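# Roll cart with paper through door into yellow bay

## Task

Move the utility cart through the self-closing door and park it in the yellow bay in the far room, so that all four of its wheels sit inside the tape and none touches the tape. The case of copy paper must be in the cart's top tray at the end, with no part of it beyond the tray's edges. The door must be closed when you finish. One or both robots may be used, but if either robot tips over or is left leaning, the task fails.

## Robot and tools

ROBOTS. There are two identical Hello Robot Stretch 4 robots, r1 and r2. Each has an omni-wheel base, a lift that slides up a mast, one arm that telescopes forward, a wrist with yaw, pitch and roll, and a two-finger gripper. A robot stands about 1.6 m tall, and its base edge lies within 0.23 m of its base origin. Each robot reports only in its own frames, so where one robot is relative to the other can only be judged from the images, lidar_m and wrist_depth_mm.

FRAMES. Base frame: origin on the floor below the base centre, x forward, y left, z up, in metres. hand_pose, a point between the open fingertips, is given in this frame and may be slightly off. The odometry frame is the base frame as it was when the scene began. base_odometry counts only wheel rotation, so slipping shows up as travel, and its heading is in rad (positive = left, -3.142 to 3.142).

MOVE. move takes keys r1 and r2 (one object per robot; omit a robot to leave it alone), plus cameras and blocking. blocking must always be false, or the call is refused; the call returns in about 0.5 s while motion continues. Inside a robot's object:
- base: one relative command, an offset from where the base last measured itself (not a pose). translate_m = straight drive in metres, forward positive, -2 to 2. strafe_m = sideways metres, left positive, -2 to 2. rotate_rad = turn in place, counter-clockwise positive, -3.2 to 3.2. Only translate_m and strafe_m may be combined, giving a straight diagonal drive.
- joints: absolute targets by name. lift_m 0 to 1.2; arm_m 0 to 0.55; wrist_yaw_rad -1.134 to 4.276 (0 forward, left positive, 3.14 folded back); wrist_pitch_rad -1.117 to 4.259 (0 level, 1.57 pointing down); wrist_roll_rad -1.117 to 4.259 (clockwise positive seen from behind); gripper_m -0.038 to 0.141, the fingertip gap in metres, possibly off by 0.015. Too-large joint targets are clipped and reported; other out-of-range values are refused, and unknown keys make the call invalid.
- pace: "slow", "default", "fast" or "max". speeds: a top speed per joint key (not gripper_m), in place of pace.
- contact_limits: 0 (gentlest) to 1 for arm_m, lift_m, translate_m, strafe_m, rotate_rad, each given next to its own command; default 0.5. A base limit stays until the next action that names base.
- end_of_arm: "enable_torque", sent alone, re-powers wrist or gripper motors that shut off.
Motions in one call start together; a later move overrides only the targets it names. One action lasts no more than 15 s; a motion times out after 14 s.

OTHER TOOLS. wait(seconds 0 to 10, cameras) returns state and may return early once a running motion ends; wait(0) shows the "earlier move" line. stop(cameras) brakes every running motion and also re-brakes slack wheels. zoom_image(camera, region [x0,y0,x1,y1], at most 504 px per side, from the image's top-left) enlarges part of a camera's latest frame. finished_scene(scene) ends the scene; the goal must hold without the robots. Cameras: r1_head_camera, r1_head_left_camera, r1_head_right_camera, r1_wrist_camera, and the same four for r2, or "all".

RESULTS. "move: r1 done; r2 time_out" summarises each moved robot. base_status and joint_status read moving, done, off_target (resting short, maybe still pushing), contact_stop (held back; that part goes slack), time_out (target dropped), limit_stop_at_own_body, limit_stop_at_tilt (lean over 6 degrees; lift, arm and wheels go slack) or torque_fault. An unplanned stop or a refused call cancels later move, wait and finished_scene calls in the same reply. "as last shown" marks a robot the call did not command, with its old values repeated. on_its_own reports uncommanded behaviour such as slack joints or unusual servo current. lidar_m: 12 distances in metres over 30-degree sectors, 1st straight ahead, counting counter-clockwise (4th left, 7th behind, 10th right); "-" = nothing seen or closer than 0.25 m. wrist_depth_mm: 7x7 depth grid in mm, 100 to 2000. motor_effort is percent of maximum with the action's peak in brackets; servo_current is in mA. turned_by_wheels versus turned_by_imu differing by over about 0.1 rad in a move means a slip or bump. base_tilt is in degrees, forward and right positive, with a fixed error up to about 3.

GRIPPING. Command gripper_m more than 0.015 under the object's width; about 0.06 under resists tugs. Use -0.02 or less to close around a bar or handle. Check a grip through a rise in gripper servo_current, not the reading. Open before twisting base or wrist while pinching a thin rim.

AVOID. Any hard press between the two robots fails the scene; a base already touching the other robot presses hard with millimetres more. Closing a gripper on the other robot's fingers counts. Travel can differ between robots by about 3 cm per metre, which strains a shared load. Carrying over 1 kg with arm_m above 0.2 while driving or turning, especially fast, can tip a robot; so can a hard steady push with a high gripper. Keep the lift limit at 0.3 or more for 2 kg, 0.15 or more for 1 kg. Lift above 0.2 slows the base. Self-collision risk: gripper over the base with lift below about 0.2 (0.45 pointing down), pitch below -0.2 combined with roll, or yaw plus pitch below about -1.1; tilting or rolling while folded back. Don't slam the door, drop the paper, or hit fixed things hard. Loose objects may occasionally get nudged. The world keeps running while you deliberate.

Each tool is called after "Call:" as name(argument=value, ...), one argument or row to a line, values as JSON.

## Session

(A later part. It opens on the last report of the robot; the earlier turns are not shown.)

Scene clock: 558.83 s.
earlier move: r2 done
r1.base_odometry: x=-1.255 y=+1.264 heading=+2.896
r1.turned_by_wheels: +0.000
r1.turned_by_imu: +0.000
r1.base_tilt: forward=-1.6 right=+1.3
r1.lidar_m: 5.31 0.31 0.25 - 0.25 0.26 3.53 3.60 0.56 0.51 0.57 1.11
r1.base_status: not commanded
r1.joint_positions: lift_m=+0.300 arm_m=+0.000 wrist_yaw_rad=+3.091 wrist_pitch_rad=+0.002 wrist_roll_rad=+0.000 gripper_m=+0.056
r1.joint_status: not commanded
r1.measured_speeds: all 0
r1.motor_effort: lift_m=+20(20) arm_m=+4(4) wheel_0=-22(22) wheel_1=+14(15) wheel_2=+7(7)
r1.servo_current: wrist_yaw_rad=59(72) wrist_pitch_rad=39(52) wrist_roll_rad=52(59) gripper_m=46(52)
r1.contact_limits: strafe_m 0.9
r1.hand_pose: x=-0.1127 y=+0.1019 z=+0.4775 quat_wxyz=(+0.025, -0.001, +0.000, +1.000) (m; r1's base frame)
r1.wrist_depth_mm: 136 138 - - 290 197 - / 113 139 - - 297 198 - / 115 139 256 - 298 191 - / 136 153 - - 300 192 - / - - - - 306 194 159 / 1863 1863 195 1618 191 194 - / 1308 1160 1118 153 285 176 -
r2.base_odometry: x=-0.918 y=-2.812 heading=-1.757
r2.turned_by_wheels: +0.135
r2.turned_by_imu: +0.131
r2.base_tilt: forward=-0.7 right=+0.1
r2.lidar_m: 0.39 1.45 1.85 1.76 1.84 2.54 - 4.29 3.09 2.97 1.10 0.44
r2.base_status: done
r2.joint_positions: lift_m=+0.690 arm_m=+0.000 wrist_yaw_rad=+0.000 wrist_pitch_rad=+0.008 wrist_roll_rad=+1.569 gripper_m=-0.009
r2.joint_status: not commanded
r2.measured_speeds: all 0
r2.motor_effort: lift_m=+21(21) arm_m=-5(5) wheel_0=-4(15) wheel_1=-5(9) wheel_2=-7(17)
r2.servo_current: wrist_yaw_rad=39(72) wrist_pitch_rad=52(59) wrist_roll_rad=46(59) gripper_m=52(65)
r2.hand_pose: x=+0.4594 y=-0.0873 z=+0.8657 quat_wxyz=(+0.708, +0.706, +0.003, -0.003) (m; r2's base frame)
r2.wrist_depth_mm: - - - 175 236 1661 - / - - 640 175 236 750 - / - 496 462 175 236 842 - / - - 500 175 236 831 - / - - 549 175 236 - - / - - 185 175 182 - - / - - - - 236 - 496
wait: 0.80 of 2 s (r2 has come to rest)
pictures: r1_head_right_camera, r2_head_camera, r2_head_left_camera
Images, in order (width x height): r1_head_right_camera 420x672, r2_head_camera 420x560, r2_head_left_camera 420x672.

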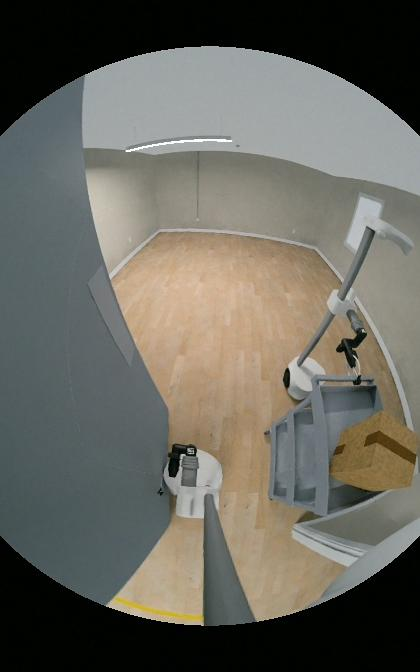

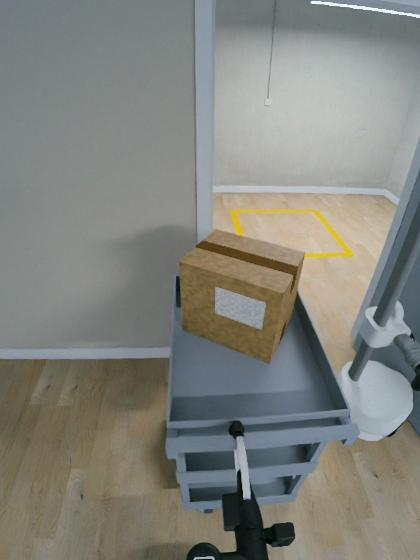

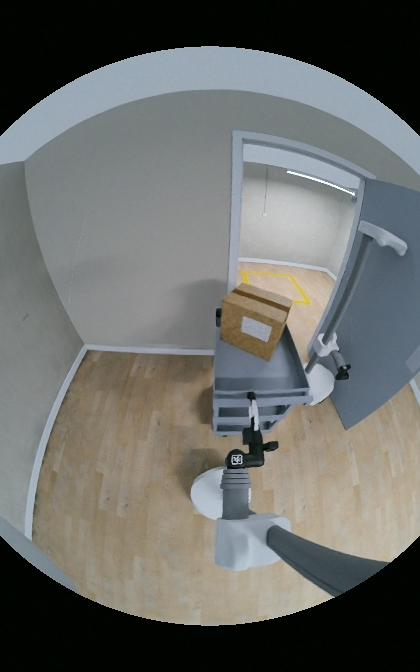

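Call:
move(
  r2={"base":{"translate_m":-0.45},"pace":"slow"},
  blocking=false,
)

Call:
wait(
  seconds=5.5,
)

Call:
move(
  r2={"base":{"translate_m":0.04,"strafe_m":0.25},"pace":"slow"},
  blocking=false,
)

Call:
wait(
  seconds=4,
  cameras=["r1_head_right_camera","r2_head_camera","r2_head_left_camera"],
)

Scene clock: 572.10 s.
move: r2 moving
r1: as last shown
r1.lidar_m: 5.31 0.31 0.25 - 0.25 0.26 3.55 3.56 0.57 0.52 0.58 1.14
r1.motor_effort: lift_m=+20(20) arm_m=+4(4) wheel_0=-22(22) wheel_1=+14(14) wheel_2=+7(7)
r1.servo_current: wrist_yaw_rad=52(65) wrist_pitch_rad=33(46) wrist_roll_rad=52(65) gripper_m=46(46)
r1.contact_limits: strafe_m 0.9
r1.wrist_depth_mm: 136 138 - - 290 197 - / 113 138 - - 294 198 - / 115 139 258 - 298 191 - / 137 153 - - 301 192 - / - - - - 304 194 159 / 1808 1808 195 1618 191 194 - / 1308 1118 1118 153 286 175 -
r2.base_odometry: x=-0.916 y=-2.801 heading=-1.757
r2.turned_by_wheels: +0.000
r2.turned_by_imu: +0.000
r2.base_tilt: forward=-0.6 right=+0.1
r2.lidar_m: 0.39 1.48 1.87 1.77 1.86 2.54 - 4.26 3.11 2.94 1.11 0.43
r2.base_status: translate_m moving
r2.joint_positions: lift_m=+0.690 arm_m=+0.000 wrist_yaw_rad=+0.000 wrist_pitch_rad=+0.008 wrist_roll_rad=+1.569 gripper_m=-0.009
r2.joint_status: not commanded
r2.measured_speeds: translate_m=-0.049 strafe_m=+0.000 rotate_rad=+0.001 lift_m=+0.000 arm_m=+0.000 wrist_yaw_rad=+0.000 wrist_pitch_rad=+0.000 wrist_roll_rad=+0.000
r2.motor_effort: lift_m=+21(21) arm_m=-4(5) wheel_0=-9(11) wheel_1=-6(8) wheel_2=+11(11)
r2.servo_current: wrist_yaw_rad=39(52) wrist_pitch_rad=52(52) wrist_roll_rad=39(52) gripper_m=59(59)
r2.hand_pose: x=+0.4594 y=-0.0873 z=+0.8657 quat_wxyz=(+0.708, +0.706, +0.003, -0.003) (m; r2's base frame)
r2.wrist_depth_mm: - - - 173 234 1618 - / - - 609 174 234 820 - / - 484 462 174 235 842 - / - - 500 175 236 842 - / - - 554 176 236 - - / - - 187 176 182 - - / - - - - 236 - 492
pictures: none

Scene clock: 577.40 s.
earlier move: r2 done
r1.base_odometry: x=-1.255 y=+1.264 heading=+2.896
r1.turned_by_wheels: +0.000
r1.turned_by_imu: +0.000
r1.base_tilt: forward=-1.6 right=+1.3
r1.lidar_m: 5.31 0.30 0.25 - 0.25 0.25 3.54 3.58 0.98 0.86 0.69 0.89
r1.base_status: not commanded
r1.joint_positions: lift_m=+0.300 arm_m=+0.000 wrist_yaw_rad=+3.091 wrist_pitch_rad=+0.002 wrist_roll_rad=+0.000 gripper_m=+0.056
r1.joint_status: not commanded
r1.measured_speeds: all 0
r1.motor_effort: lift_m=+20(20) arm_m=+4(4) wheel_0=-22(22) wheel_1=+14(15) wheel_2=+7(7)
r1.servo_current: wrist_yaw_rad=46(72) wrist_pitch_rad=46(52) wrist_roll_rad=65(72) gripper_m=39(46)
r1.contact_limits: strafe_m 0.9
r1.hand_pose: x=-0.1127 y=+0.1019 z=+0.4775 quat_wxyz=(+0.025, -0.001, +0.000, +1.000) (m; r1's base frame)
r1.wrist_depth_mm: 136 138 - - 290 197 - / 113 139 - - 294 199 - / 115 139 258 - 300 191 - / 137 153 - - 303 192 - / - - - - 304 193 159 / 1863 1808 194 1537 191 193 - / 1308 1118 1138 153 286 175 -
r2.base_odometry: x=-0.835 y=-2.370 heading=-1.757
r2.turned_by_wheels: +0.000
r2.turned_by_imu: +0.002
r2.base_tilt: forward=-0.7 right=+0.1
r2.lidar_m: 0.38 1.90 1.86 1.78 1.84 2.47 4.11 4.15 3.11 2.96 1.51 0.44
r2.base_status: done
r2.joint_positions: lift_m=+0.690 arm_m=+0.000 wrist_yaw_rad=+0.003 wrist_pitch_rad=+0.008 wrist_roll_rad=+1.569 gripper_m=-0.009
r2.joint_status: not commanded
r2.measured_speeds: all 0
r2.motor_effort: lift_m=+21(21) arm_m=-4(5) wheel_0=-2(11) wheel_1=-4(9) wheel_2=+7(13)
r2.servo_current: wrist_yaw_rad=46(59) wrist_pitch_rad=46(59) wrist_roll_rad=46(59) gripper_m=59(65)
r2.hand_pose: x=+0.4596 y=-0.0867 z=+0.8657 quat_wxyz=(+0.708, +0.706, +0.004, -0.002) (m; r2's base frame)
r2.wrist_depth_mm: 1661 - - 194 257 1618 - / 1661 - - 189 252 1708 - / 1618 - 539 186 247 820 - / - 500 484 182 242 854 - / - 521 521 179 238 831 - / - - 554 176 182 - - / - - - - 232 1618 -
wait: 5.30 of 5.5 s (r2 has come to rest)
pictures: none

Scene clock: 577.90 s.
move: r2 moving
r1: as last shown
r1.lidar_m: 5.31 0.30 0.25 - 0.25 0.25 3.54 3.56 0.97 0.83 0.68 0.90
r1.servo_current: wrist_yaw_rad=46(52) wrist_pitch_rad=46(46) wrist_roll_rad=39(65) gripper_m=39(46)
r1.contact_limits: strafe_m 0.9
r1.wrist_depth_mm: 136 138 - - 287 197 - / 113 138 - - 296 199 - / 115 139 258 - 297 190 - / 137 153 - - 301 193 - / - - - - 304 194 159 / 1808 1808 194 1618 191 193 - / 1336 1118 1118 153 286 176 -
r2.base_odometry: x=-0.823 y=-2.375 heading=-1.757
r2.turned_by_wheels: -0.001
r2.turned_by_imu: -0.001
r2.base_tilt: forward=-0.7 right=+0.1
r2.lidar_m: 0.39 1.90 1.83 1.74 1.86 2.43 4.11 4.13 3.13 2.98 1.54 0.46
r2.base_status: translate_m moving; strafe_m moving
r2.joint_positions: lift_m=+0.690 arm_m=+0.000 wrist_yaw_rad=+0.002 wrist_pitch_rad=+0.008 wrist_roll_rad=+1.569 gripper_m=-0.009
r2.joint_status: not commanded
r2.measured_speeds: translate_m=+0.008 strafe_m=+0.050 rotate_rad=-0.004 lift_m=+0.000 arm_m=+0.000 wrist_yaw_rad=-0.022 wrist_pitch_rad=+0.000 wrist_roll_rad=+0.000
r2.motor_effort: lift_m=+21(21) arm_m=-4(4) wheel_0=-8(10) wheel_1=+9(9) wheel_2=-7(7)
r2.servo_current: wrist_yaw_rad=39(59) wrist_pitch_rad=52(52) wrist_roll_rad=46(52) gripper_m=59(65)
r2.hand_pose: x=+0.4595 y=-0.0870 z=+0.8657 quat_wxyz=(+0.708, +0.706, +0.003, -0.002) (m; r2's base frame)
r2.wrist_depth_mm: - - - 195 259 1618 - / - - - 191 254 1808 - / - - 554 187 249 820 - / 1576 500 484 183 244 842 - / - 517 521 180 239 820 - / - - 187 176 182 - - / - - - - 230 1576 -
pictures: none

Scene clock: 581.17 s.
earlier move: r2 done
r1.base_odometry: x=-1.255 y=+1.264 heading=+2.896
r1.turned_by_wheels: +0.000
r1.turned_by_imu: +0.000
r1.base_tilt: forward=-1.6 right=+1.3
r1.lidar_m: 5.33 0.32 0.25 - 0.25 0.26 3.55 3.59 0.98 0.92 0.73 1.21
r1.base_status: not commanded
r1.joint_positions: lift_m=+0.300 arm_m=+0.000 wrist_yaw_rad=+3.091 wrist_pitch_rad=+0.002 wrist_roll_rad=+0.000 gripper_m=+0.056
r1.joint_status: not commanded
r1.measured_speeds: all 0
r1.motor_effort: lift_m=+20(20) arm_m=+4(4) wheel_0=-22(23) wheel_1=+14(15) wheel_2=+7(7)
r1.servo_current: wrist_yaw_rad=59(91) wrist_pitch_rad=39(52) wrist_roll_rad=46(78) gripper_m=39(52)
r1.contact_limits: strafe_m 0.9
r1.hand_pose: x=-0.1127 y=+0.1019 z=+0.4775 quat_wxyz=(+0.025, -0.001, +0.000, +1.000) (m; r1's base frame)
r1.wrist_depth_mm: 136 138 - - 291 196 - / 113 139 - - 296 199 - / 115 139 258 - 300 191 - / 136 153 - - 300 193 - / - - - - 306 193 159 / 1808 1808 194 1661 191 195 - / 1308 1118 1118 153 285 176 -
r2.base_odometry: x=-0.597 y=-2.456 heading=-1.757
r2.turned_by_wheels: +0.000
r2.turned_by_imu: +0.000
r2.base_tilt: forward=-0.7 right=+0.1
r2.lidar_m: 0.42 1.88 1.57 1.51 1.61 2.18 4.18 4.17 3.37 3.20 0.49 0.41
r2.base_status: done
r2.joint_positions: lift_m=+0.690 arm_m=+0.000 wrist_yaw_rad=-0.004 wrist_pitch_rad=+0.008 wrist_roll_rad=+1.569 gripper_m=-0.009
r2.joint_status: not commanded
r2.measured_speeds: all 0
r2.motor_effort: lift_m=+21(21) arm_m=-4(5) wheel_0=-5(14) wheel_1=+4(10) wheel_2=-9(11)
r2.servo_current: wrist_yaw_rad=46(65) wrist_pitch_rad=52(59) wrist_roll_rad=59(65) gripper_m=59(65)
r2.hand_pose: x=+0.4590 y=-0.0885 z=+0.8657 quat_wxyz=(+0.708, +0.706, +0.001, -0.004) (m; r2's base frame)
r2.wrist_depth_mm: 1618 - 496 144 199 - - / 1661 430 424 149 207 - - / 1661 500 477 154 214 - - / - - 549 160 223 - - / - - 609 168 233 - - / - - 183 173 182 1499 484 / - - - - - 1366 1182
wait: 3.27 of 4 s (r2 has come to rest)
pictures: r1_head_right_camera, r2_head_camera, r2_head_left_camera
Images, in order (width x height): r1_head_right_camera 420x672, r2_head_camera 420x560, r2_head_left_camera 420x672.

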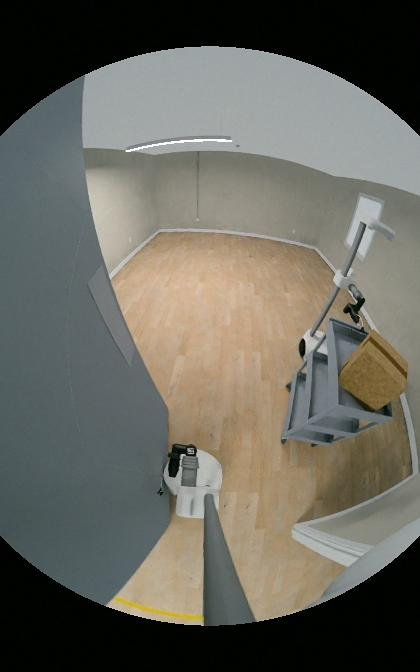

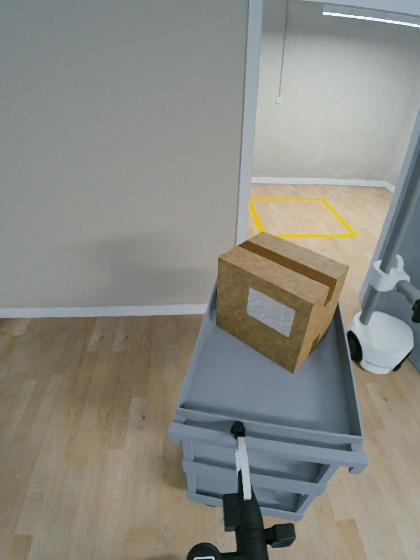

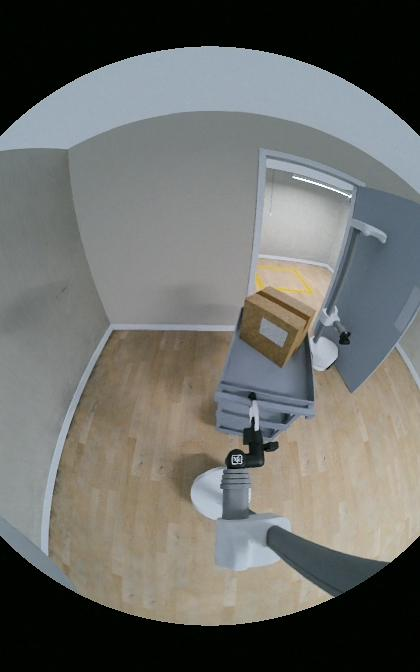

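Call:
move(
  r2={"base":{"translate_m":0.02,"strafe_m":0.15},"pace":"slow"},
  blocking=false,
)

Call:
wait(
  seconds=2.6,
)

Call:
wait(
  seconds=1,
)

Call:
move(
  r2={"base":{"translate_m":0.5,"strafe_m":-0.28},"pace":"slow"},
  blocking=false,
)

Call:
wait(
  seconds=7.5,
  cameras=["r1_head_right_camera","r2_head_camera","r2_head_left_camera"],
)

Scene clock: 591.20 s.
move: r2 moving
r1: as last shown
r1.lidar_m: 5.33 0.31 0.25 - 0.25 0.26 3.53 3.58 0.98 0.89 0.71 1.28
r1.motor_effort: lift_m=+20(20) arm_m=+4(4) wheel_0=-22(22) wheel_1=+14(14) wheel_2=+7(7)
r1.servo_current: wrist_yaw_rad=39(59) wrist_pitch_rad=39(52) wrist_roll_rad=33(65) gripper_m=39(46)
r1.contact_limits: strafe_m 0.9
r1.wrist_depth_mm: 136 138 - - 291 197 - / 113 139 - - 294 198 - / 115 139 257 - 300 191 - / 136 153 - - 300 192 - / - - - - 306 193 159 / 1808 1756 194 1661 191 194 - / 1281 1138 1118 153 285 176 -
r2.base_odometry: x=-0.584 y=-2.460 heading=-1.758
r2.turned_by_wheels: -0.001
r2.turned_by_imu: +0.000
r2.base_tilt: forward=-0.7 right=+0.1
r2.lidar_m: 0.42 1.87 1.59 1.51 1.57 2.14 4.15 4.18 3.36 3.24 0.47 0.38
r2.base_status: translate_m moving; strafe_m moving
r2.joint_positions: lift_m=+0.690 arm_m=+0.000 wrist_yaw_rad=-0.004 wrist_pitch_rad=+0.008 wrist_roll_rad=+1.569 gripper_m=-0.009
r2.joint_status: not commanded
r2.measured_speeds: translate_m=+0.007 strafe_m=+0.052 rotate_rad=-0.001 lift_m=+0.000 arm_m=+0.000 wrist_yaw_rad=+0.000 wrist_pitch_rad=+0.000 wrist_roll_rad=+0.000
r2.motor_effort: lift_m=+20(21) arm_m=-4(5) wheel_0=-11(11) wheel_1=+7(8) wheel_2=-9(10)
r2.servo_current: wrist_yaw_rad=52(52) wrist_pitch_rad=52(59) wrist_roll_rad=39(59) gripper_m=59(59)
r2.hand_pose: x=+0.4590 y=-0.0885 z=+0.8657 quat_wxyz=(+0.708, +0.706, +0.001, -0.004) (m; r2's base frame)
r2.wrist_depth_mm: 1661 - 477 142 198 - - / 1661 430 421 147 204 759 - / 1618 504 484 153 213 - - / - - 559 159 222 - - / - - - 167 232 - - / - - 183 173 181 1499 484 / - - - - - 1430 1182
pictures: none

Scene clock: 593.43 s.
earlier move: r2 done
r1.base_odometry: x=-1.255 y=+1.264 heading=+2.896
r1.turned_by_wheels: +0.000
r1.turned_by_imu: +0.000
r1.base_tilt: forward=-1.6 right=+1.3
r1.lidar_m: 5.32 0.32 0.25 - 0.25 0.25 3.55 3.59 0.97 1.00 0.78 1.81
r1.base_status: not commanded
r1.joint_positions: lift_m=+0.300 arm_m=+0.000 wrist_yaw_rad=+3.091 wrist_pitch_rad=+0.002 wrist_roll_rad=+0.000 gripper_m=+0.056
r1.joint_status: not commanded
r1.measured_speeds: all 0
r1.motor_effort: lift_m=+20(20) arm_m=+4(4) wheel_0=-22(22) wheel_1=+14(15) wheel_2=+7(7)
r1.servo_current: wrist_yaw_rad=46(72) wrist_pitch_rad=39(52) wrist_roll_rad=52(65) gripper_m=39(46)
r1.contact_limits: strafe_m 0.9
r1.hand_pose: x=-0.1127 y=+0.1019 z=+0.4775 quat_wxyz=(+0.025, -0.001, +0.000, +1.000) (m; r1's base frame)
r1.wrist_depth_mm: 136 138 - - 290 197 - / 113 138 - - 296 198 - / 115 139 257 - 298 190 - / 136 153 - - 303 192 - / - - - - 304 195 159 / 1863 1756 194 1618 191 195 - / 1281 1138 1118 153 285 176 -
r2.base_odometry: x=-0.454 y=-2.503 heading=-1.758
r2.turned_by_wheels: +0.000
r2.turned_by_imu: +0.000
r2.base_tilt: forward=-0.7 right=+0.1
r2.lidar_m: 0.45 1.85 1.43 1.38 1.43 1.93 4.18 4.19 3.52 3.37 0.39 0.36
r2.base_status: done
r2.joint_positions: lift_m=+0.690 arm_m=+0.000 wrist_yaw_rad=-0.004 wrist_pitch_rad=+0.008 wrist_roll_rad=+1.569 gripper_m=-0.009
r2.joint_status: not commanded
r2.measured_speeds: all 0
r2.motor_effort: lift_m=+21(21) arm_m=-5(5) wheel_0=-6(13) wheel_1=+4(9) wheel_2=-5(11)
r2.servo_current: wrist_yaw_rad=46(59) wrist_pitch_rad=59(59) wrist_roll_rad=59(59) gripper_m=52(65)
r2.hand_pose: x=+0.4590 y=-0.0885 z=+0.8657 quat_wxyz=(+0.708, +0.706, +0.001, -0.004) (m; r2's base frame)
r2.wrist_depth_mm: - 382 377 110 166 - - / - 455 442 121 176 - - / - 535 539 128 193 - - / - - - 139 209 - - / - - - 153 229 1499 488 / - - 183 168 182 1499 1205 / - - - - 301 304 310
wait: 2.23 of 2.6 s (r2 has come to rest)
pictures: none

Scene clock: 594.43 s.
r1.base_odometry: x=-1.255 y=+1.264 heading=+2.896
r1.turned_by_wheels: +0.000
r1.turned_by_imu: +0.000
r1.base_tilt: forward=-1.6 right=+1.3
r1.lidar_m: 5.31 0.32 0.25 - 0.25 0.26 3.55 3.59 0.98 0.98 0.80 1.77
r1.base_status: not commanded
r1.joint_positions: lift_m=+0.300 arm_m=+0.000 wrist_yaw_rad=+3.091 wrist_pitch_rad=+0.002 wrist_roll_rad=+0.000 gripper_m=+0.056
r1.joint_status: not commanded
r1.measured_speeds: all 0
r1.motor_effort: lift_m=+20(20) arm_m=+4(4) wheel_0=-22(22) wheel_1=+14(15) wheel_2=+7(7)
r1.servo_current: wrist_yaw_rad=46(72) wrist_pitch_rad=33(52) wrist_roll_rad=59(65) gripper_m=39(46)
r1.contact_limits: strafe_m 0.9
r1.hand_pose: x=-0.1127 y=+0.1019 z=+0.4775 quat_wxyz=(+0.025, -0.001, +0.000, +1.000) (m; r1's base frame)
r1.wrist_depth_mm: 136 138 - - 290 198 - / 113 139 - - 296 198 - / 115 139 256 - 298 191 - / 137 153 - - 301 192 - / - - - - 304 193 159 / 1808 1808 194 1576 191 194 - / 1336 1118 1098 153 286 177 -
r2.base_odometry: x=-0.454 y=-2.503 heading=-1.758
r2.turned_by_wheels: +0.000
r2.turned_by_imu: +0.000
r2.base_tilt: forward=-0.6 right=+0.1
r2.lidar_m: 0.44 1.86 1.44 1.37 1.44 1.97 4.17 4.19 3.52 3.34 0.42 0.38
r2.base_status: done
r2.joint_positions: lift_m=+0.690 arm_m=+0.000 wrist_yaw_rad=-0.004 wrist_pitch_rad=+0.008 wrist_roll_rad=+1.569 gripper_m=-0.009
r2.joint_status: not commanded
r2.measured_speeds: all 0
r2.motor_effort: lift_m=+20(21) arm_m=-5(5) wheel_0=-5(13) wheel_1=+4(9) wheel_2=-5(11)
r2.servo_current: wrist_yaw_rad=46(59) wrist_pitch_rad=52(59) wrist_roll_rad=39(59) gripper_m=65(65)
r2.hand_pose: x=+0.4590 y=-0.0885 z=+0.8657 quat_wxyz=(+0.708, +0.706, +0.001, -0.004) (m; r2's base frame)
r2.wrist_depth_mm: - 384 377 110 166 - - / - 455 442 121 176 - - / - 535 544 128 193 - - / - - - 139 210 - - / - - - 152 230 1499 484 / - - 182 168 183 1464 1182 / - - - - 301 303 312
wait: 1.00 s; at rest by 0.27 s
pictures: none

Scene clock: 594.93 s.
move: r2 moving
r1: as last shown
r1.lidar_m: 5.29 0.31 0.25 - 0.25 0.25 3.53 3.57 0.97 0.96 0.79 1.74
r1.motor_effort: lift_m=+20(20) arm_m=+4(4) wheel_0=-22(22) wheel_1=+14(14) wheel_2=+7(7)
r1.servo_current: wrist_yaw_rad=46(72) wrist_pitch_rad=39(52) wrist_roll_rad=52(59) gripper_m=39(52)
r1.contact_limits: strafe_m 0.9
r1.wrist_depth_mm: 136 138 - - 291 197 - / 113 138 - - 296 198 - / 115 139 257 - 300 191 - / 136 153 - - 300 193 - / - - - - 303 194 159 / 1921 1808 195 1618 191 194 - / 1281 1138 1118 153 285 176 -
r2.base_odometry: x=-0.463 y=-2.514 heading=-1.757
r2.turned_by_wheels: +0.000
r2.turned_by_imu: +0.001
r2.base_tilt: forward=-0.7 right=+0.1
r2.lidar_m: 0.44 1.82 1.44 1.37 1.43 1.94 4.17 4.20 3.50 3.34 0.39 0.37
r2.base_status: translate_m moving; strafe_m moving
r2.joint_positions: lift_m=+0.690 arm_m=+0.000 wrist_yaw_rad=-0.003 wrist_pitch_rad=+0.008 wrist_roll_rad=+1.569 gripper_m=-0.009
r2.joint_status: not commanded
r2.measured_speeds: translate_m=+0.049 strafe_m=-0.027 rotate_rad=+0.003 lift_m=+0.000 arm_m=+0.000 wrist_yaw_rad=+0.002 wrist_pitch_rad=+0.000 wrist_roll_rad=+0.000
r2.motor_effort: lift_m=+21(21) arm_m=-5(5) wheel_0=+9(9) wheel_1=+4(6) wheel_2=-12(12)
r2.servo_current: wrist_yaw_rad=59(59) wrist_pitch_rad=46(59) wrist_roll_rad=39(52) gripper_m=59(65)
r2.hand_pose: x=+0.4591 y=-0.0883 z=+0.8657 quat_wxyz=(+0.708, +0.706, +0.002, -0.004) (m; r2's base frame)
r2.wrist_depth_mm: - 382 375 105 163 - - / - 455 439 117 175 - - / - 535 544 124 190 - - / - - - 136 207 - - / - - - 152 229 1576 492 / - - 178 166 182 1537 1182 / - - - - 306 306 314
pictures: none

Scene clock: 601.33 s.
earlier move: r2 done
r1.base_odometry: x=-1.255 y=+1.264 heading=+2.896
r1.turned_by_wheels: +0.000
r1.turned_by_imu: +0.000
r1.base_tilt: forward=-1.6 right=+1.3
r1.lidar_m: 5.32 0.30 0.25 - 0.25 0.25 3.54 3.56 0.57 0.31 0.34 4.19
r1.base_status: not commanded
r1.joint_positions: lift_m=+0.300 arm_m=+0.000 wrist_yaw_rad=+3.091 wrist_pitch_rad=+0.002 wrist_roll_rad=+0.000 gripper_m=+0.056
r1.joint_status: not commanded
r1.measured_speeds: all 0
r1.motor_effort: lift_m=+20(20) arm_m=+4(4) wheel_0=-22(23) wheel_1=+14(15) wheel_2=+7(7)
r1.servo_current: wrist_yaw_rad=52(72) wrist_pitch_rad=33(52) wrist_roll_rad=33(65) gripper_m=39(52)
r1.contact_limits: strafe_m 0.9
r1.hand_pose: x=-0.1127 y=+0.1019 z=+0.4775 quat_wxyz=(+0.025, -0.001, +0.000, +1.000) (m; r1's base frame)
r1.wrist_depth_mm: 136 138 - - 290 197 - / 113 138 - - 296 198 - / 115 139 258 - 298 191 - / 136 153 - - 298 192 - / - - - - 306 193 159 / 1756 1808 193 1618 191 193 - / 1308 1118 1118 153 286 176 -
r2.base_odometry: x=-0.822 y=-2.942 heading=-1.758
r2.turned_by_wheels: +0.000
r2.turned_by_imu: +0.002
r2.base_tilt: forward=-0.7 right=+0.0
r2.lidar_m: 0.45 1.31 1.73 1.67 1.72 2.33 - 4.43 3.21 1.40 0.33 0.32
r2.base_status: done
r2.joint_positions: lift_m=+0.690 arm_m=+0.000 wrist_yaw_rad=+0.001 wrist_pitch_rad=+0.008 wrist_roll_rad=+1.569 gripper_m=-0.009
r2.joint_status: not commanded
r2.measured_speeds: all 0
r2.motor_effort: lift_m=+21(21) arm_m=-4(5) wheel_0=+4(15) wheel_1=+3(7) wheel_2=-6(12)
r2.servo_current: wrist_yaw_rad=39(65) wrist_pitch_rad=52(59) wrist_roll_rad=46(65) gripper_m=59(65)
r2.hand_pose: x=+0.4594 y=-0.0871 z=+0.8657 quat_wxyz=(+0.708, +0.706, +0.003, -0.002) (m; r2's base frame)
r2.wrist_depth_mm: - 404 392 - 136 - - / - - 500 - 151 - - / - - - - 170 - - / - - - 108 195 - 480 / - - - 128 226 - 449 / - - 179 153 181 334 334 / - - - - - - 1078
wait: 6.40 of 7.5 s (r2 has come to rest)
pictures: r1_head_right_camera, r2_head_camera, r2_head_left_camera
Images, in order (width x height): r1_head_right_camera 420x672, r2_head_camera 420x560, r2_head_left_camera 420x672.

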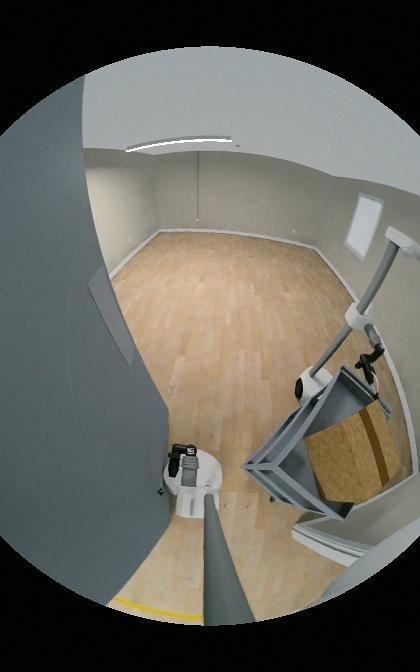

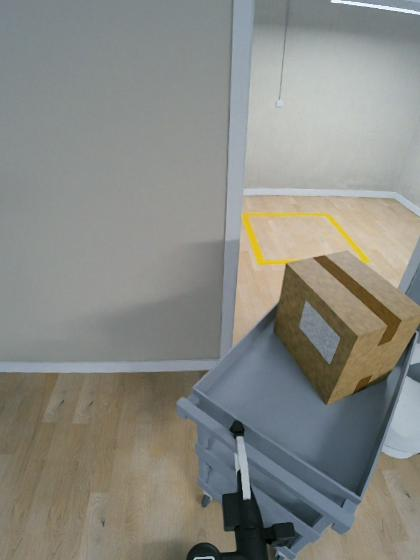

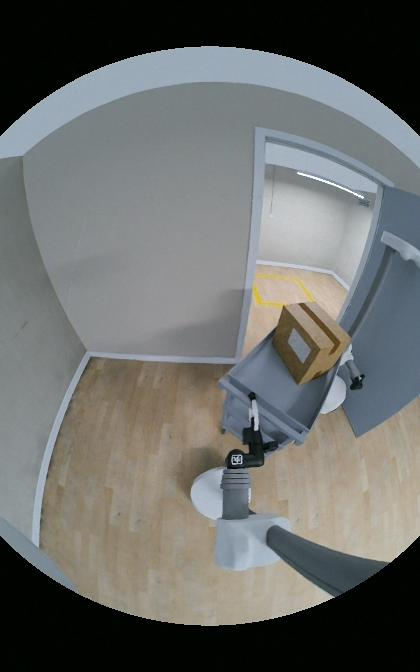

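Call:
move(
  r2={"base":{"translate_m":-0.03,"strafe_m":-0.2},"pace":"slow"},
  blocking=false,
)

Call:
wait(
  seconds=4,
  cameras=["r1_head_right_camera","r2_head_camera","r2_head_left_camera"],
)

Scene clock: 608.67 s.
move: r2 moving
r1: as last shown
r1.base_tilt: forward=-1.6 right=+1.2
r1.lidar_m: 5.31 0.32 0.25 - 0.25 0.26 3.56 3.59 0.56 0.31 0.36 4.16
r1.motor_effort: lift_m=+20(20) arm_m=+4(4) wheel_0=-21(22) wheel_1=+14(14) wheel_2=+7(7)
r1.servo_current: wrist_yaw_rad=39(59) wrist_pitch_rad=46(46) wrist_roll_rad=52(59) gripper_m=39(46)
r1.contact_limits: strafe_m 0.9
r1.wrist_depth_mm: 136 138 - - 290 197 - / 113 138 - - 296 198 - / 115 139 258 - 297 191 - / 136 153 - - 301 193 - / - - - - 304 193 159 / 1808 1808 194 1618 191 194 - / 1281 1118 1118 153 286 176 -
r2.base_odometry: x=-0.834 y=-2.938 heading=-1.757
r2.turned_by_wheels: +0.001
r2.turned_by_imu: +0.001
r2.base_tilt: forward=-0.7 right=+0.0
r2.lidar_m: 0.44 1.32 1.77 1.66 1.75 2.37 - 4.40 3.22 1.38 0.33 0.33
r2.base_status: translate_m moving; strafe_m moving
r2.joint_positions: lift_m=+0.690 arm_m=+0.000 wrist_yaw_rad=+0.001 wrist_pitch_rad=+0.008 wrist_roll_rad=+1.569 gripper_m=-0.009
r2.joint_status: not commanded
r2.measured_speeds: translate_m=-0.007 strafe_m=-0.051 rotate_rad=+0.000 lift_m=+0.000 arm_m=+0.000 wrist_yaw_rad=+0.000 wrist_pitch_rad=+0.000 wrist_roll_rad=+0.000
r2.motor_effort: lift_m=+21(21) arm_m=-4(5) wheel_0=+9(11) wheel_1=-6(9) wheel_2=+8(8)
r2.servo_current: wrist_yaw_rad=52(59) wrist_pitch_rad=52(52) wrist_roll_rad=59(59) gripper_m=52(59)
r2.hand_pose: x=+0.4594 y=-0.0871 z=+0.8657 quat_wxyz=(+0.708, +0.706, +0.003, -0.002) (m; r2's base frame)
r2.wrist_depth_mm: - 404 394 - 134 - - / - - 496 - 149 - - / - - - - 167 - - / - - - 105 191 - 496 / - - - 122 224 - 445 / - - 181 151 179 334 343 / - - - - - - 1078
pictures: none

Scene clock: 611.40 s.
earlier move: r2 done
r1.base_odometry: x=-1.255 y=+1.264 heading=+2.896
r1.turned_by_wheels: +0.000
r1.turned_by_imu: +0.000
r1.base_tilt: forward=-1.6 right=+1.3
r1.lidar_m: 5.30 0.32 0.25 - 0.25 0.26 3.54 3.56 0.27 0.25 0.31 1.01
r1.base_status: not commanded
r1.joint_positions: lift_m=+0.300 arm_m=+0.000 wrist_yaw_rad=+3.091 wrist_pitch_rad=+0.002 wrist_roll_rad=+0.000 gripper_m=+0.056
r1.joint_status: not commanded
r1.measured_speeds: all 0
r1.motor_effort: lift_m=+20(20) arm_m=+4(4) wheel_0=-22(23) wheel_1=+14(14) wheel_2=+7(7)
r1.servo_current: wrist_yaw_rad=46(78) wrist_pitch_rad=46(52) wrist_roll_rad=39(65) gripper_m=46(52)
r1.contact_limits: strafe_m 0.9
r1.hand_pose: x=-0.1127 y=+0.1019 z=+0.4775 quat_wxyz=(+0.025, -0.001, +0.000, +1.000) (m; r1's base frame)
r1.wrist_depth_mm: 136 138 - - 290 197 - / 113 138 - - 296 198 - / 115 139 257 - 298 191 - / 136 153 - - 301 192 - / - - - - 304 193 159 / 1808 1756 193 1618 190 194 - / 1255 1138 1098 153 286 176 -
r2.base_odometry: x=-1.012 y=-2.876 heading=-1.757
r2.turned_by_wheels: +0.000
r2.turned_by_imu: +0.001
r2.base_tilt: forward=-0.7 right=+0.1
r2.lidar_m: 0.43 1.34 1.86 1.87 1.95 2.64 - 4.14 3.03 2.89 0.42 0.38
r2.base_status: done
r2.joint_positions: lift_m=+0.690 arm_m=+0.000 wrist_yaw_rad=+0.002 wrist_pitch_rad=+0.008 wrist_roll_rad=+1.569 gripper_m=-0.009
r2.joint_status: not commanded
r2.measured_speeds: all 0
r2.motor_effort: lift_m=+21(21) arm_m=-4(5) wheel_0=+5(13) wheel_1=-4(9) wheel_2=+8(10)
r2.servo_current: wrist_yaw_rad=52(59) wrist_pitch_rad=46(59) wrist_roll_rad=52(59) gripper_m=59(65)
r2.hand_pose: x=+0.4595 y=-0.0868 z=+0.8657 quat_wxyz=(+0.708, +0.706, +0.004, -0.002) (m; r2's base frame)
r2.wrist_depth_mm: - 368 375 115 172 - - / - 442 433 124 182 - - / - - 521 134 195 - - / - - - 144 210 - - / - - - 154 229 - 500 / - - 183 168 181 - 1078 / - - - - 278 - 315
wait: 2.73 of 4 s (r2 has come to rest)
pictures: r1_head_right_camera, r2_head_camera, r2_head_left_camera
Images, in order (width x height): r1_head_right_camera 420x672, r2_head_camera 420x560, r2_head_left_camera 420x672.

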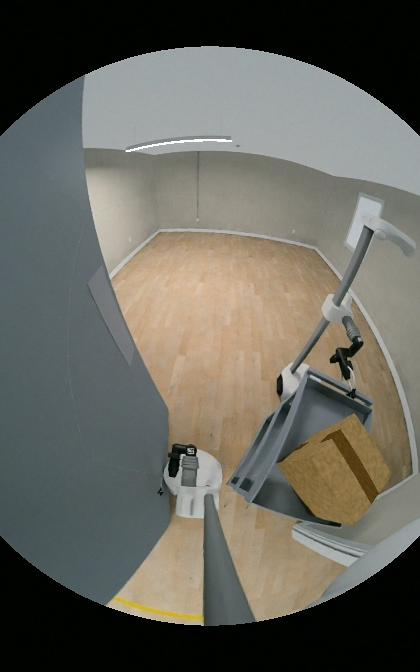

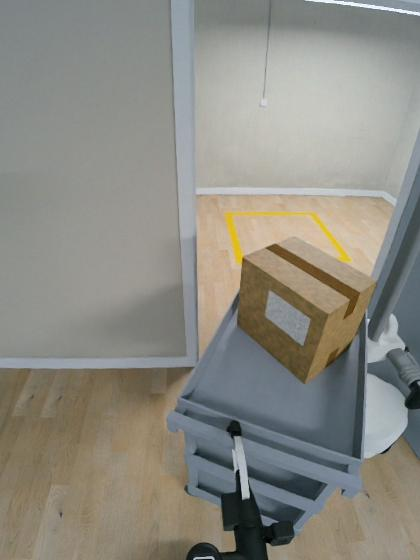

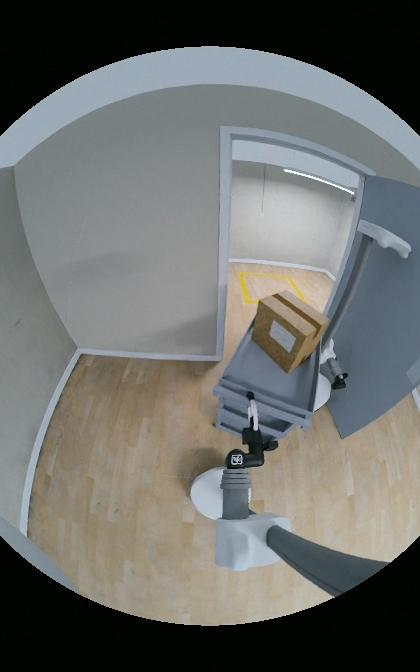

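Call:
move(
  r2={"base":{"translate_m":-0.02,"strafe_m":-0.15},"pace":"slow"},
  blocking=false,
)

Call:
wait(
  seconds=3.5,
  cameras=["r1_head_right_camera","r2_head_camera"],
)

Scene clock: 616.17 s.
move: r2 moving
r1: as last shown
r1.lidar_m: 5.34 0.31 0.25 - 0.25 0.25 3.59 3.56 0.25 0.25 0.30 1.01
r1.servo_current: wrist_yaw_rad=59(72) wrist_pitch_rad=39(46) wrist_roll_rad=46(65) gripper_m=39(46)
r1.contact_limits: strafe_m 0.9
r1.wrist_depth_mm: 136 138 - - 290 196 - / 113 138 - - 296 198 - / 114 139 257 - 298 191 - / 137 153 - - 301 192 - / - - - - 304 193 159 / 1863 1756 194 1576 191 194 - / 1308 1138 1118 153 285 176 -
r2.base_odometry: x=-1.025 y=-2.872 heading=-1.756
r2.turned_by_wheels: +0.001
r2.turned_by_imu: +0.001
r2.base_tilt: forward=-0.7 right=+0.1
r2.lidar_m: 0.41 1.38 1.90 1.87 1.94 2.68 - 4.12 3.01 2.88 0.40 0.40
r2.base_status: translate_m moving; strafe_m moving
r2.joint_positions: lift_m=+0.690 arm_m=+0.000 wrist_yaw_rad=+0.002 wrist_pitch_rad=+0.008 wrist_roll_rad=+1.569 gripper_m=-0.009
r2.joint_status: not commanded
r2.measured_speeds: translate_m=-0.007 strafe_m=-0.052 rotate_rad=+0.001 lift_m=+0.000 arm_m=+0.000 wrist_yaw_rad=+0.000 wrist_pitch_rad=+0.000 wrist_roll_rad=+0.000
r2.motor_effort: lift_m=+21(21) arm_m=-4(5) wheel_0=+9(14) wheel_1=-8(9) wheel_2=+8(10)
r2.servo_current: wrist_yaw_rad=46(52) wrist_pitch_rad=52(52) wrist_roll_rad=46(46) gripper_m=46(59)
r2.hand_pose: x=+0.4595 y=-0.0868 z=+0.8657 quat_wxyz=(+0.708, +0.706, +0.004, -0.002) (m; r2's base frame)
r2.wrist_depth_mm: - 375 379 117 173 - - / - 439 430 125 183 - - / - - 508 134 196 - - / - - - 144 211 - - / - - - 154 229 - 508 / - - 183 168 181 - 1078 / - - - - 273 - 315
pictures: none

Scene clock: 618.40 s.
earlier move: r2 done
r1.base_odometry: x=-1.255 y=+1.264 heading=+2.896
r1.turned_by_wheels: +0.000
r1.turned_by_imu: +0.000
r1.base_tilt: forward=-1.6 right=+1.3
r1.lidar_m: 5.30 0.35 0.25 - 0.25 0.25 3.56 3.58 0.25 0.25 0.25 0.45
r1.base_status: not commanded
r1.joint_positions: lift_m=+0.300 arm_m=+0.000 wrist_yaw_rad=+3.091 wrist_pitch_rad=+0.002 wrist_roll_rad=+0.000 gripper_m=+0.056
r1.joint_status: not commanded
r1.measured_speeds: all 0
r1.motor_effort: lift_m=+20(20) arm_m=+4(4) wheel_0=-22(23) wheel_1=+14(15) wheel_2=+7(7)
r1.servo_current: wrist_yaw_rad=46(72) wrist_pitch_rad=39(52) wrist_roll_rad=46(65) gripper_m=46(46)
r1.contact_limits: strafe_m 0.9
r1.hand_pose: x=-0.1127 y=+0.1019 z=+0.4775 quat_wxyz=(+0.025, -0.001, +0.000, +1.000) (m; r1's base frame)
r1.wrist_depth_mm: 136 138 - - 290 197 - / 113 138 - - 296 198 - / 115 139 259 - 300 191 - / 136 153 - - 303 191 - / - - - - 303 194 159 / 1863 1808 194 1576 191 194 - / 1308 1118 1138 153 287 176 -
r2.base_odometry: x=-1.156 y=-2.829 heading=-1.756
r2.turned_by_wheels: +0.000
r2.turned_by_imu: +0.001
r2.base_tilt: forward=-0.7 right=+0.1
r2.lidar_m: 0.42 1.39 1.91 2.00 2.10 2.85 - 3.95 2.88 2.74 0.49 0.41
r2.base_status: done
r2.joint_positions: lift_m=+0.690 arm_m=+0.000 wrist_yaw_rad=+0.002 wrist_pitch_rad=+0.008 wrist_roll_rad=+1.569 gripper_m=-0.009
r2.joint_status: not commanded
r2.measured_speeds: all 0
r2.motor_effort: lift_m=+20(21) arm_m=-4(5) wheel_0=+6(14) wheel_1=-4(9) wheel_2=+7(10)
r2.servo_current: wrist_yaw_rad=46(59) wrist_pitch_rad=52(59) wrist_roll_rad=39(59) gripper_m=52(65)
r2.hand_pose: x=+0.4595 y=-0.0868 z=+0.8657 quat_wxyz=(+0.708, +0.706, +0.004, -0.002) (m; r2's base frame)
r2.wrist_depth_mm: - - 488 142 196 - - / - 427 424 147 205 - - / - - 473 152 213 - - / - - 549 159 223 - - / - - - 167 231 - - / - - 183 173 182 - 492 / - - - - - - 1138
wait: 2.23 of 3.5 s (r2 has come to rest)
pictures: r1_head_right_camera, r2_head_camera
Images, in order (width x height): r1_head_right_camera 420x672, r2_head_camera 420x560.

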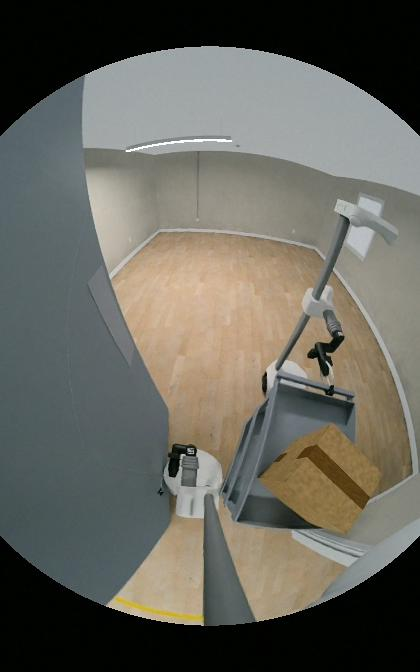

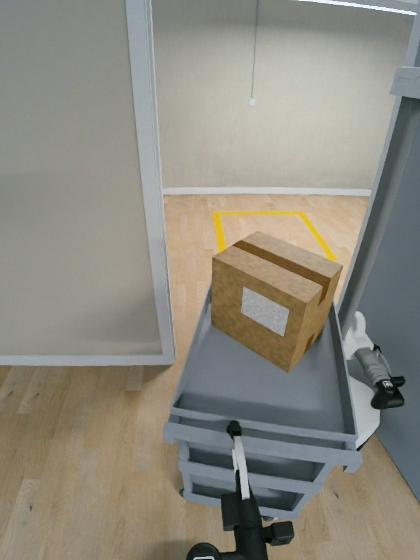

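Call:
move(
  r2={"base":{"translate_m":-0.25,"strafe_m":-0.1},"pace":"slow"},
  blocking=false,
)

Call:
wait(
  seconds=4,
)

Call:
move(
  r2={"base":{"translate_m":0.02,"strafe_m":-0.12},"pace":"slow"},
  blocking=false,
)

Call:
wait(
  seconds=3,
  cameras=["r1_head_right_camera","r2_head_camera"],
)

Scene clock: 628.10 s.
move: r2 moving
r1: as last shown
r1.lidar_m: 5.33 0.30 0.25 - 0.25 0.26 3.54 3.55 0.25 0.25 0.25 0.46
r1.motor_effort: lift_m=+20(20) arm_m=+4(4) wheel_0=-22(22) wheel_1=+14(14) wheel_2=+7(7)
r1.servo_current: wrist_yaw_rad=26(65) wrist_pitch_rad=46(46) wrist_roll_rad=46(59) gripper_m=39(46)
r1.contact_limits: strafe_m 0.9
r1.wrist_depth_mm: 136 138 - - 290 196 - / 113 139 - - 296 198 - / 114 139 257 - 298 190 - / 137 153 - - 301 192 - / - - - - 306 194 159 / 1808 1808 195 1618 191 194 - / 1308 1098 1138 153 285 176 -
r2.base_odometry: x=-1.159 y=-2.816 heading=-1.756
r2.turned_by_wheels: +0.000
r2.turned_by_imu: +0.000
r2.base_tilt: forward=-0.6 right=+0.1
r2.lidar_m: 0.41 1.40 1.91 1.99 2.11 2.87 - 3.92 2.87 2.72 0.49 0.42
r2.base_status: translate_m moving; strafe_m moving
r2.joint_positions: lift_m=+0.690 arm_m=+0.000 wrist_yaw_rad=+0.002 wrist_pitch_rad=+0.008 wrist_roll_rad=+1.569 gripper_m=-0.009
r2.joint_status: not commanded
r2.measured_speeds: translate_m=-0.049 strafe_m=-0.019 rotate_rad=-0.002 lift_m=+0.000 arm_m=+0.000 wrist_yaw_rad=+0.000 wrist_pitch_rad=+0.000 wrist_roll_rad=+0.000
r2.motor_effort: lift_m=+21(21) arm_m=-4(4) wheel_0=-8(8) wheel_1=-8(8) wheel_2=+12(14)
r2.servo_current: wrist_yaw_rad=46(59) wrist_pitch_rad=59(59) wrist_roll_rad=39(52) gripper_m=52(59)
r2.hand_pose: x=+0.4595 y=-0.0868 z=+0.8657 quat_wxyz=(+0.708, +0.706, +0.004, -0.002) (m; r2's base frame)
r2.wrist_depth_mm: - - 508 144 199 - - / - 436 430 149 207 - - / - 500 473 154 214 - - / - - 549 160 222 - - / - - - 168 233 - - / - - 183 174 181 - 496 / - - - - - - 1118
pictures: none

Scene clock: 631.50 s.
earlier move: r2 done
r1.base_odometry: x=-1.255 y=+1.264 heading=+2.896
r1.turned_by_wheels: +0.000
r1.turned_by_imu: +0.000
r1.base_tilt: forward=-1.6 right=+1.3
r1.lidar_m: 5.33 0.31 0.25 - 0.25 0.26 3.58 3.57 0.99 0.26 0.28 0.39
r1.base_status: not commanded
r1.joint_positions: lift_m=+0.300 arm_m=+0.000 wrist_yaw_rad=+3.091 wrist_pitch_rad=+0.002 wrist_roll_rad=+0.000 gripper_m=+0.056
r1.joint_status: not commanded
r1.measured_speeds: all 0
r1.motor_effort: lift_m=+20(20) arm_m=+4(4) wheel_0=-22(23) wheel_1=+14(15) wheel_2=+7(7)
r1.servo_current: wrist_yaw_rad=59(65) wrist_pitch_rad=46(52) wrist_roll_rad=59(59) gripper_m=39(52)
r1.contact_limits: strafe_m 0.9
r1.hand_pose: x=-0.1127 y=+0.1019 z=+0.4775 quat_wxyz=(+0.025, -0.001, +0.000, +1.000) (m; r1's base frame)
r1.wrist_depth_mm: 136 138 - - 291 198 - / 113 138 - - 296 198 - / 114 139 256 - 300 191 - / 136 153 - - 301 192 - / - - - - 304 194 159 / 1863 1863 194 1576 191 194 - / 1308 1118 1118 153 286 176 -
r2.base_odometry: x=-1.208 y=-2.565 heading=-1.757
r2.turned_by_wheels: +0.000
r2.turned_by_imu: +0.000
r2.base_tilt: forward=-0.7 right=+0.1
r2.lidar_m: 0.39 1.66 2.20 2.10 2.20 2.89 - 3.79 2.76 2.63 1.07 0.45
r2.base_status: done
r2.joint_positions: lift_m=+0.690 arm_m=+0.000 wrist_yaw_rad=+0.001 wrist_pitch_rad=+0.008 wrist_roll_rad=+1.569 gripper_m=-0.009
r2.joint_status: not commanded
r2.measured_speeds: all 0
r2.motor_effort: lift_m=+21(21) arm_m=-4(5) wheel_0=-5(11) wheel_1=-5(10) wheel_2=+6(14)
r2.servo_current: wrist_yaw_rad=59(65) wrist_pitch_rad=52(59) wrist_roll_rad=46(59) gripper_m=52(65)
r2.hand_pose: x=+0.4594 y=-0.0871 z=+0.8657 quat_wxyz=(+0.708, +0.706, +0.003, -0.002) (m; r2's base frame)
r2.wrist_depth_mm: - 931 - 182 245 1042 - / - - - 182 242 831 - / - - 477 180 240 842 - / - - 492 179 239 831 - / - - 535 178 236 831 - / - - 564 176 182 - - / - - - - 234 126 508
wait: 3.40 of 4 s (r2 has come to rest)
pictures: none

Scene clock: 632.00 s.
move: r2 moving
r1: as last shown
r1.lidar_m: 5.32 0.33 0.25 - 0.25 0.25 3.54 3.57 0.96 0.25 0.26 0.39
r1.motor_effort: lift_m=+20(20) arm_m=+4(4) wheel_0=-22(22) wheel_1=+14(14) wheel_2=+7(7)
r1.servo_current: wrist_yaw_rad=46(52) wrist_pitch_rad=39(46) wrist_roll_rad=33(59) gripper_m=39(46)
r1.contact_limits: strafe_m 0.9
r1.wrist_depth_mm: 136 138 - - 291 198 - / 113 139 - - 296 198 - / 115 139 257 - 298 191 - / 136 153 - - 300 193 - / - - - - 304 194 159 / 1756 1808 194 1618 191 195 - / 1308 1138 1138 153 286 176 -
r2.base_odometry: x=-1.221 y=-2.564 heading=-1.757
r2.turned_by_wheels: +0.000
r2.turned_by_imu: +0.000
r2.base_tilt: forward=-0.7 right=+0.0
r2.lidar_m: 0.40 1.66 2.20 2.12 2.22 2.98 - 3.76 2.76 2.63 1.08 0.45
r2.base_status: translate_m moving; strafe_m moving
r2.joint_positions: lift_m=+0.690 arm_m=+0.000 wrist_yaw_rad=+0.002 wrist_pitch_rad=+0.008 wrist_roll_rad=+1.569 gripper_m=-0.009
r2.joint_status: not commanded
r2.measured_speeds: translate_m=+0.008 strafe_m=-0.050 rotate_rad=+0.002 lift_m=+0.000 arm_m=+0.000 wrist_yaw_rad=+0.016 wrist_pitch_rad=+0.000 wrist_roll_rad=+0.000
r2.motor_effort: lift_m=+21(21) arm_m=-4(5) wheel_0=+8(12) wheel_1=-7(8) wheel_2=-5(7)
r2.servo_current: wrist_yaw_rad=59(59) wrist_pitch_rad=46(59) wrist_roll_rad=39(59) gripper_m=46(59)
r2.hand_pose: x=+0.4595 y=-0.0869 z=+0.8657 quat_wxyz=(+0.708, +0.706, +0.003, -0.002) (m; r2's base frame)
r2.wrist_depth_mm: - - 931 180 242 931 - / - - - 179 241 768 - / - - 469 179 239 842 - / - - 496 178 237 831 - / - - 539 177 237 831 - / - - 569 176 182 - - / - - - - 236 125 504
pictures: none

Scene clock: 633.93 s.
earlier move: r2 done
r1.base_odometry: x=-1.255 y=+1.264 heading=+2.896
r1.turned_by_wheels: +0.000
r1.turned_by_imu: +0.000
r1.base_tilt: forward=-1.6 right=+1.3
r1.lidar_m: 5.30 0.32 0.25 - 0.25 0.25 3.54 3.60 0.97 0.25 0.25 0.30
r1.base_status: not commanded
r1.joint_positions: lift_m=+0.300 arm_m=+0.000 wrist_yaw_rad=+3.091 wrist_pitch_rad=+0.002 wrist_roll_rad=+0.000 gripper_m=+0.056
r1.joint_status: not commanded
r1.measured_speeds: all 0
r1.motor_effort: lift_m=+20(20) arm_m=+4(4) wheel_0=-21(22) wheel_1=+14(14) wheel_2=+7(7)
r1.servo_current: wrist_yaw_rad=46(65) wrist_pitch_rad=39(52) wrist_roll_rad=52(65) gripper_m=46(52)
r1.contact_limits: strafe_m 0.9
r1.hand_pose: x=-0.1127 y=+0.1019 z=+0.4775 quat_wxyz=(+0.025, -0.001, +0.000, +1.000) (m; r1's base frame)
r1.wrist_depth_mm: 136 138 - - 290 197 - / 113 139 - - 296 198 - / 115 139 257 - 300 191 - / 136 153 - - 303 192 - / - - - - 304 194 159 / 1808 1808 195 1576 191 195 - / 1281 1118 1118 153 286 176 -
r2.base_odometry: x=-1.329 y=-2.562 heading=-1.757
r2.turned_by_wheels: +0.000
r2.turned_by_imu: +0.000
r2.base_tilt: forward=-0.7 right=+0.1
r2.lidar_m: 0.36 1.61 2.25 2.22 2.32 3.13 - 3.65 2.64 2.52 0.97 0.46
r2.base_status: done
r2.joint_positions: lift_m=+0.690 arm_m=+0.000 wrist_yaw_rad=+0.003 wrist_pitch_rad=+0.008 wrist_roll_rad=+1.569 gripper_m=-0.009
r2.joint_status: not commanded
r2.measured_speeds: all 0
r2.motor_effort: lift_m=+20(21) arm_m=-5(5) wheel_0=+6(14) wheel_1=-3(8) wheel_2=-6(9)
r2.servo_current: wrist_yaw_rad=39(59) wrist_pitch_rad=52(59) wrist_roll_rad=52(59) gripper_m=59(65)
r2.hand_pose: x=+0.4596 y=-0.0866 z=+0.8657 quat_wxyz=(+0.708, +0.706, +0.004, -0.002) (m; r2's base frame)
r2.wrist_depth_mm: - - - 210 281 - 917 / 931 - - 204 270 1464 - / - - - 196 259 809 - / - - 484 189 249 820 - / - - 504 182 242 831 - / - - 517 176 183 - - / - - - - 227 - -
wait: 1.93 of 3 s (r2 has come to rest)
pictures: r1_head_right_camera, r2_head_camera
Images, in order (width x height): r1_head_right_camera 420x672, r2_head_camera 420x560.

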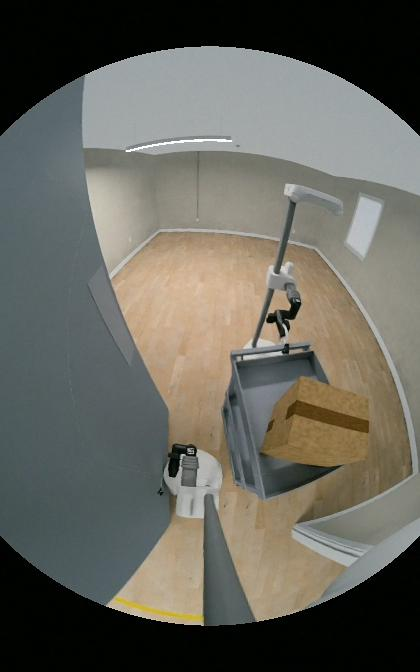

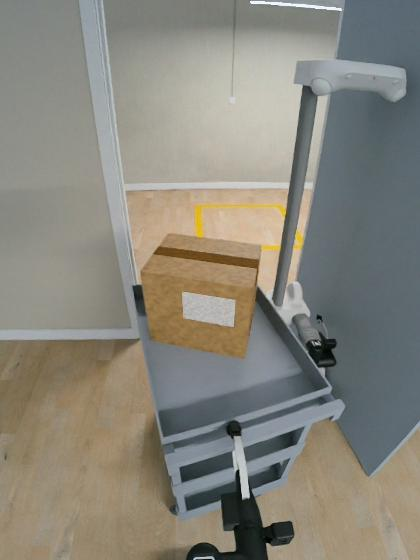

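Call:
move(
  r2={"base":{"translate_m":0.33,"strafe_m":0.1},"pace":"slow"},
  blocking=false,
)

Call:
wait(
  seconds=5.5,
  cameras=["r1_head_right_camera","r2_head_camera"],
)

Scene clock: 638.63 s.
move: r2 moving
r1: as last shown
r1.lidar_m: 5.33 0.32 0.25 - 0.25 0.25 3.56 3.58 0.97 0.25 0.25 0.31
r1.motor_effort: lift_m=+20(20) arm_m=+4(4) wheel_0=-22(22) wheel_1=+14(14) wheel_2=+7(7)
r1.servo_current: wrist_yaw_rad=39(65) wrist_pitch_rad=46(46) wrist_roll_rad=39(59) gripper_m=46(46)
r1.contact_limits: strafe_m 0.9
r1.wrist_depth_mm: 136 138 - - 290 197 - / 113 139 - - 296 198 - / 114 139 257 - 298 191 - / 136 153 - - 301 192 - / - - - - 304 194 160 / 1808 1808 193 1618 190 194 - / 1308 1138 1118 153 286 176 -
r2.base_odometry: x=-1.328 y=-2.575 heading=-1.757
r2.turned_by_wheels: +0.000
r2.turned_by_imu: +0.001
r2.base_tilt: forward=-0.7 right=+0.0
r2.lidar_m: 0.36 1.60 2.23 2.21 2.29 3.12 - 3.63 2.65 2.50 0.96 0.45
r2.base_status: translate_m moving; strafe_m moving
r2.joint_positions: lift_m=+0.690 arm_m=+0.000 wrist_yaw_rad=+0.001 wrist_pitch_rad=+0.008 wrist_roll_rad=+1.569 gripper_m=-0.009
r2.joint_status: not commanded
r2.measured_speeds: translate_m=+0.049 strafe_m=+0.014 rotate_rad=+0.001 lift_m=+0.000 arm_m=+0.000 wrist_yaw_rad=-0.005 wrist_pitch_rad=+0.000 wrist_roll_rad=+0.000
r2.motor_effort: lift_m=+21(21) arm_m=-4(4) wheel_0=+8(9) wheel_1=+7(8) wheel_2=-12(13)
r2.servo_current: wrist_yaw_rad=33(65) wrist_pitch_rad=46(52) wrist_roll_rad=46(52) gripper_m=52(59)
r2.hand_pose: x=+0.4594 y=-0.0871 z=+0.8657 quat_wxyz=(+0.708, +0.706, +0.003, -0.002) (m; r2's base frame)
r2.wrist_depth_mm: - - - 215 286 - 904 / 891 - - 205 273 1661 500 / - - - 199 260 778 - / - - 488 190 250 820 - / - - 500 183 240 831 - / - - 187 176 183 - - / - - - - 225 - -
pictures: none

Scene clock: 642.83 s.
earlier move: r2 done
r1.base_odometry: x=-1.255 y=+1.264 heading=+2.896
r1.turned_by_wheels: +0.000
r1.turned_by_imu: +0.000
r1.base_tilt: forward=-1.6 right=+1.3
r1.lidar_m: 5.31 0.31 0.25 - 0.25 0.26 3.55 0.29 0.25 0.25 0.25 0.32
r1.base_status: not commanded
r1.joint_positions: lift_m=+0.300 arm_m=+0.000 wrist_yaw_rad=+3.091 wrist_pitch_rad=+0.002 wrist_roll_rad=+0.000 gripper_m=+0.056
r1.joint_status: not commanded
r1.measured_speeds: all 0
r1.motor_effort: lift_m=+20(20) arm_m=+4(4) wheel_0=-22(23) wheel_1=+14(15) wheel_2=+5(7)
r1.servo_current: wrist_yaw_rad=52(72) wrist_pitch_rad=46(52) wrist_roll_rad=33(65) gripper_m=39(46)
r1.contact_limits: strafe_m 0.9
r1.hand_pose: x=-0.1127 y=+0.1019 z=+0.4775 quat_wxyz=(+0.025, -0.001, +0.000, +1.000) (m; r1's base frame)
r1.wrist_depth_mm: 136 138 - - 289 197 - / 113 138 - - 296 198 - / 115 139 258 - 301 191 - / 137 153 - - 301 192 - / - - - - 304 193 159 / 1708 1808 194 1618 191 193 - / 1182 1118 1118 154 286 176 -
r2.base_odometry: x=-1.292 y=-2.905 heading=-1.757
r2.turned_by_wheels: +0.000
r2.turned_by_imu: +0.000
r2.base_tilt: forward=-0.6 right=+0.1
r2.lidar_m: 0.41 1.26 1.73 2.12 2.20 3.04 - 3.80 2.71 0.93 0.78 0.43
r2.base_status: done
r2.joint_positions: lift_m=+0.690 arm_m=+0.000 wrist_yaw_rad=-0.003 wrist_pitch_rad=+0.008 wrist_roll_rad=+1.569 gripper_m=-0.009
r2.joint_status: not commanded
r2.measured_speeds: all 0
r2.motor_effort: lift_m=+20(21) arm_m=-4(5) wheel_0=+3(9) wheel_1=+4(9) wheel_2=-7(13)
r2.servo_current: wrist_yaw_rad=39(65) wrist_pitch_rad=52(59) wrist_roll_rad=52(59) gripper_m=59(65)
r2.hand_pose: x=+0.4591 y=-0.0882 z=+0.8657 quat_wxyz=(+0.708, +0.706, +0.002, -0.004) (m; r2's base frame)
r2.wrist_depth_mm: - - - 173 234 1537 - / - - 627 174 234 741 - / - 496 466 174 235 842 - / - - 496 175 235 842 - / - - 549 175 236 - - / - - 185 175 182 - - / - - - - 237 - 473
wait: 4.20 of 5.5 s (r2 has come to rest)
pictures: r1_head_right_camera, r2_head_camera
Images, in order (width x height): r1_head_right_camera 420x672, r2_head_camera 420x560.

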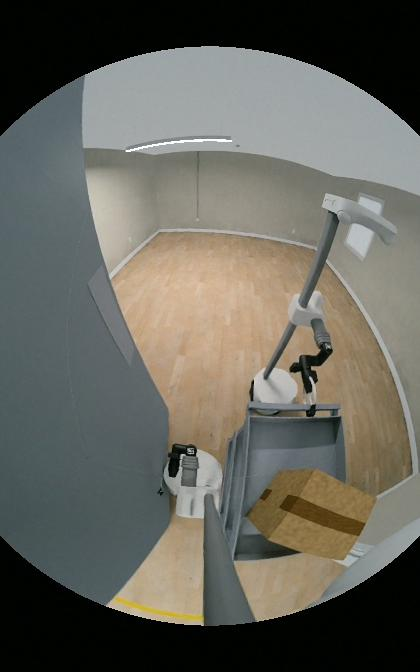

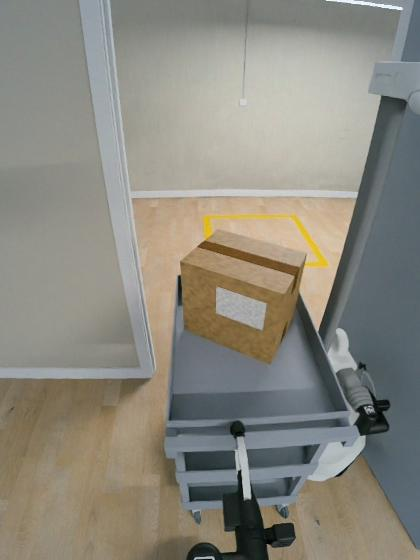

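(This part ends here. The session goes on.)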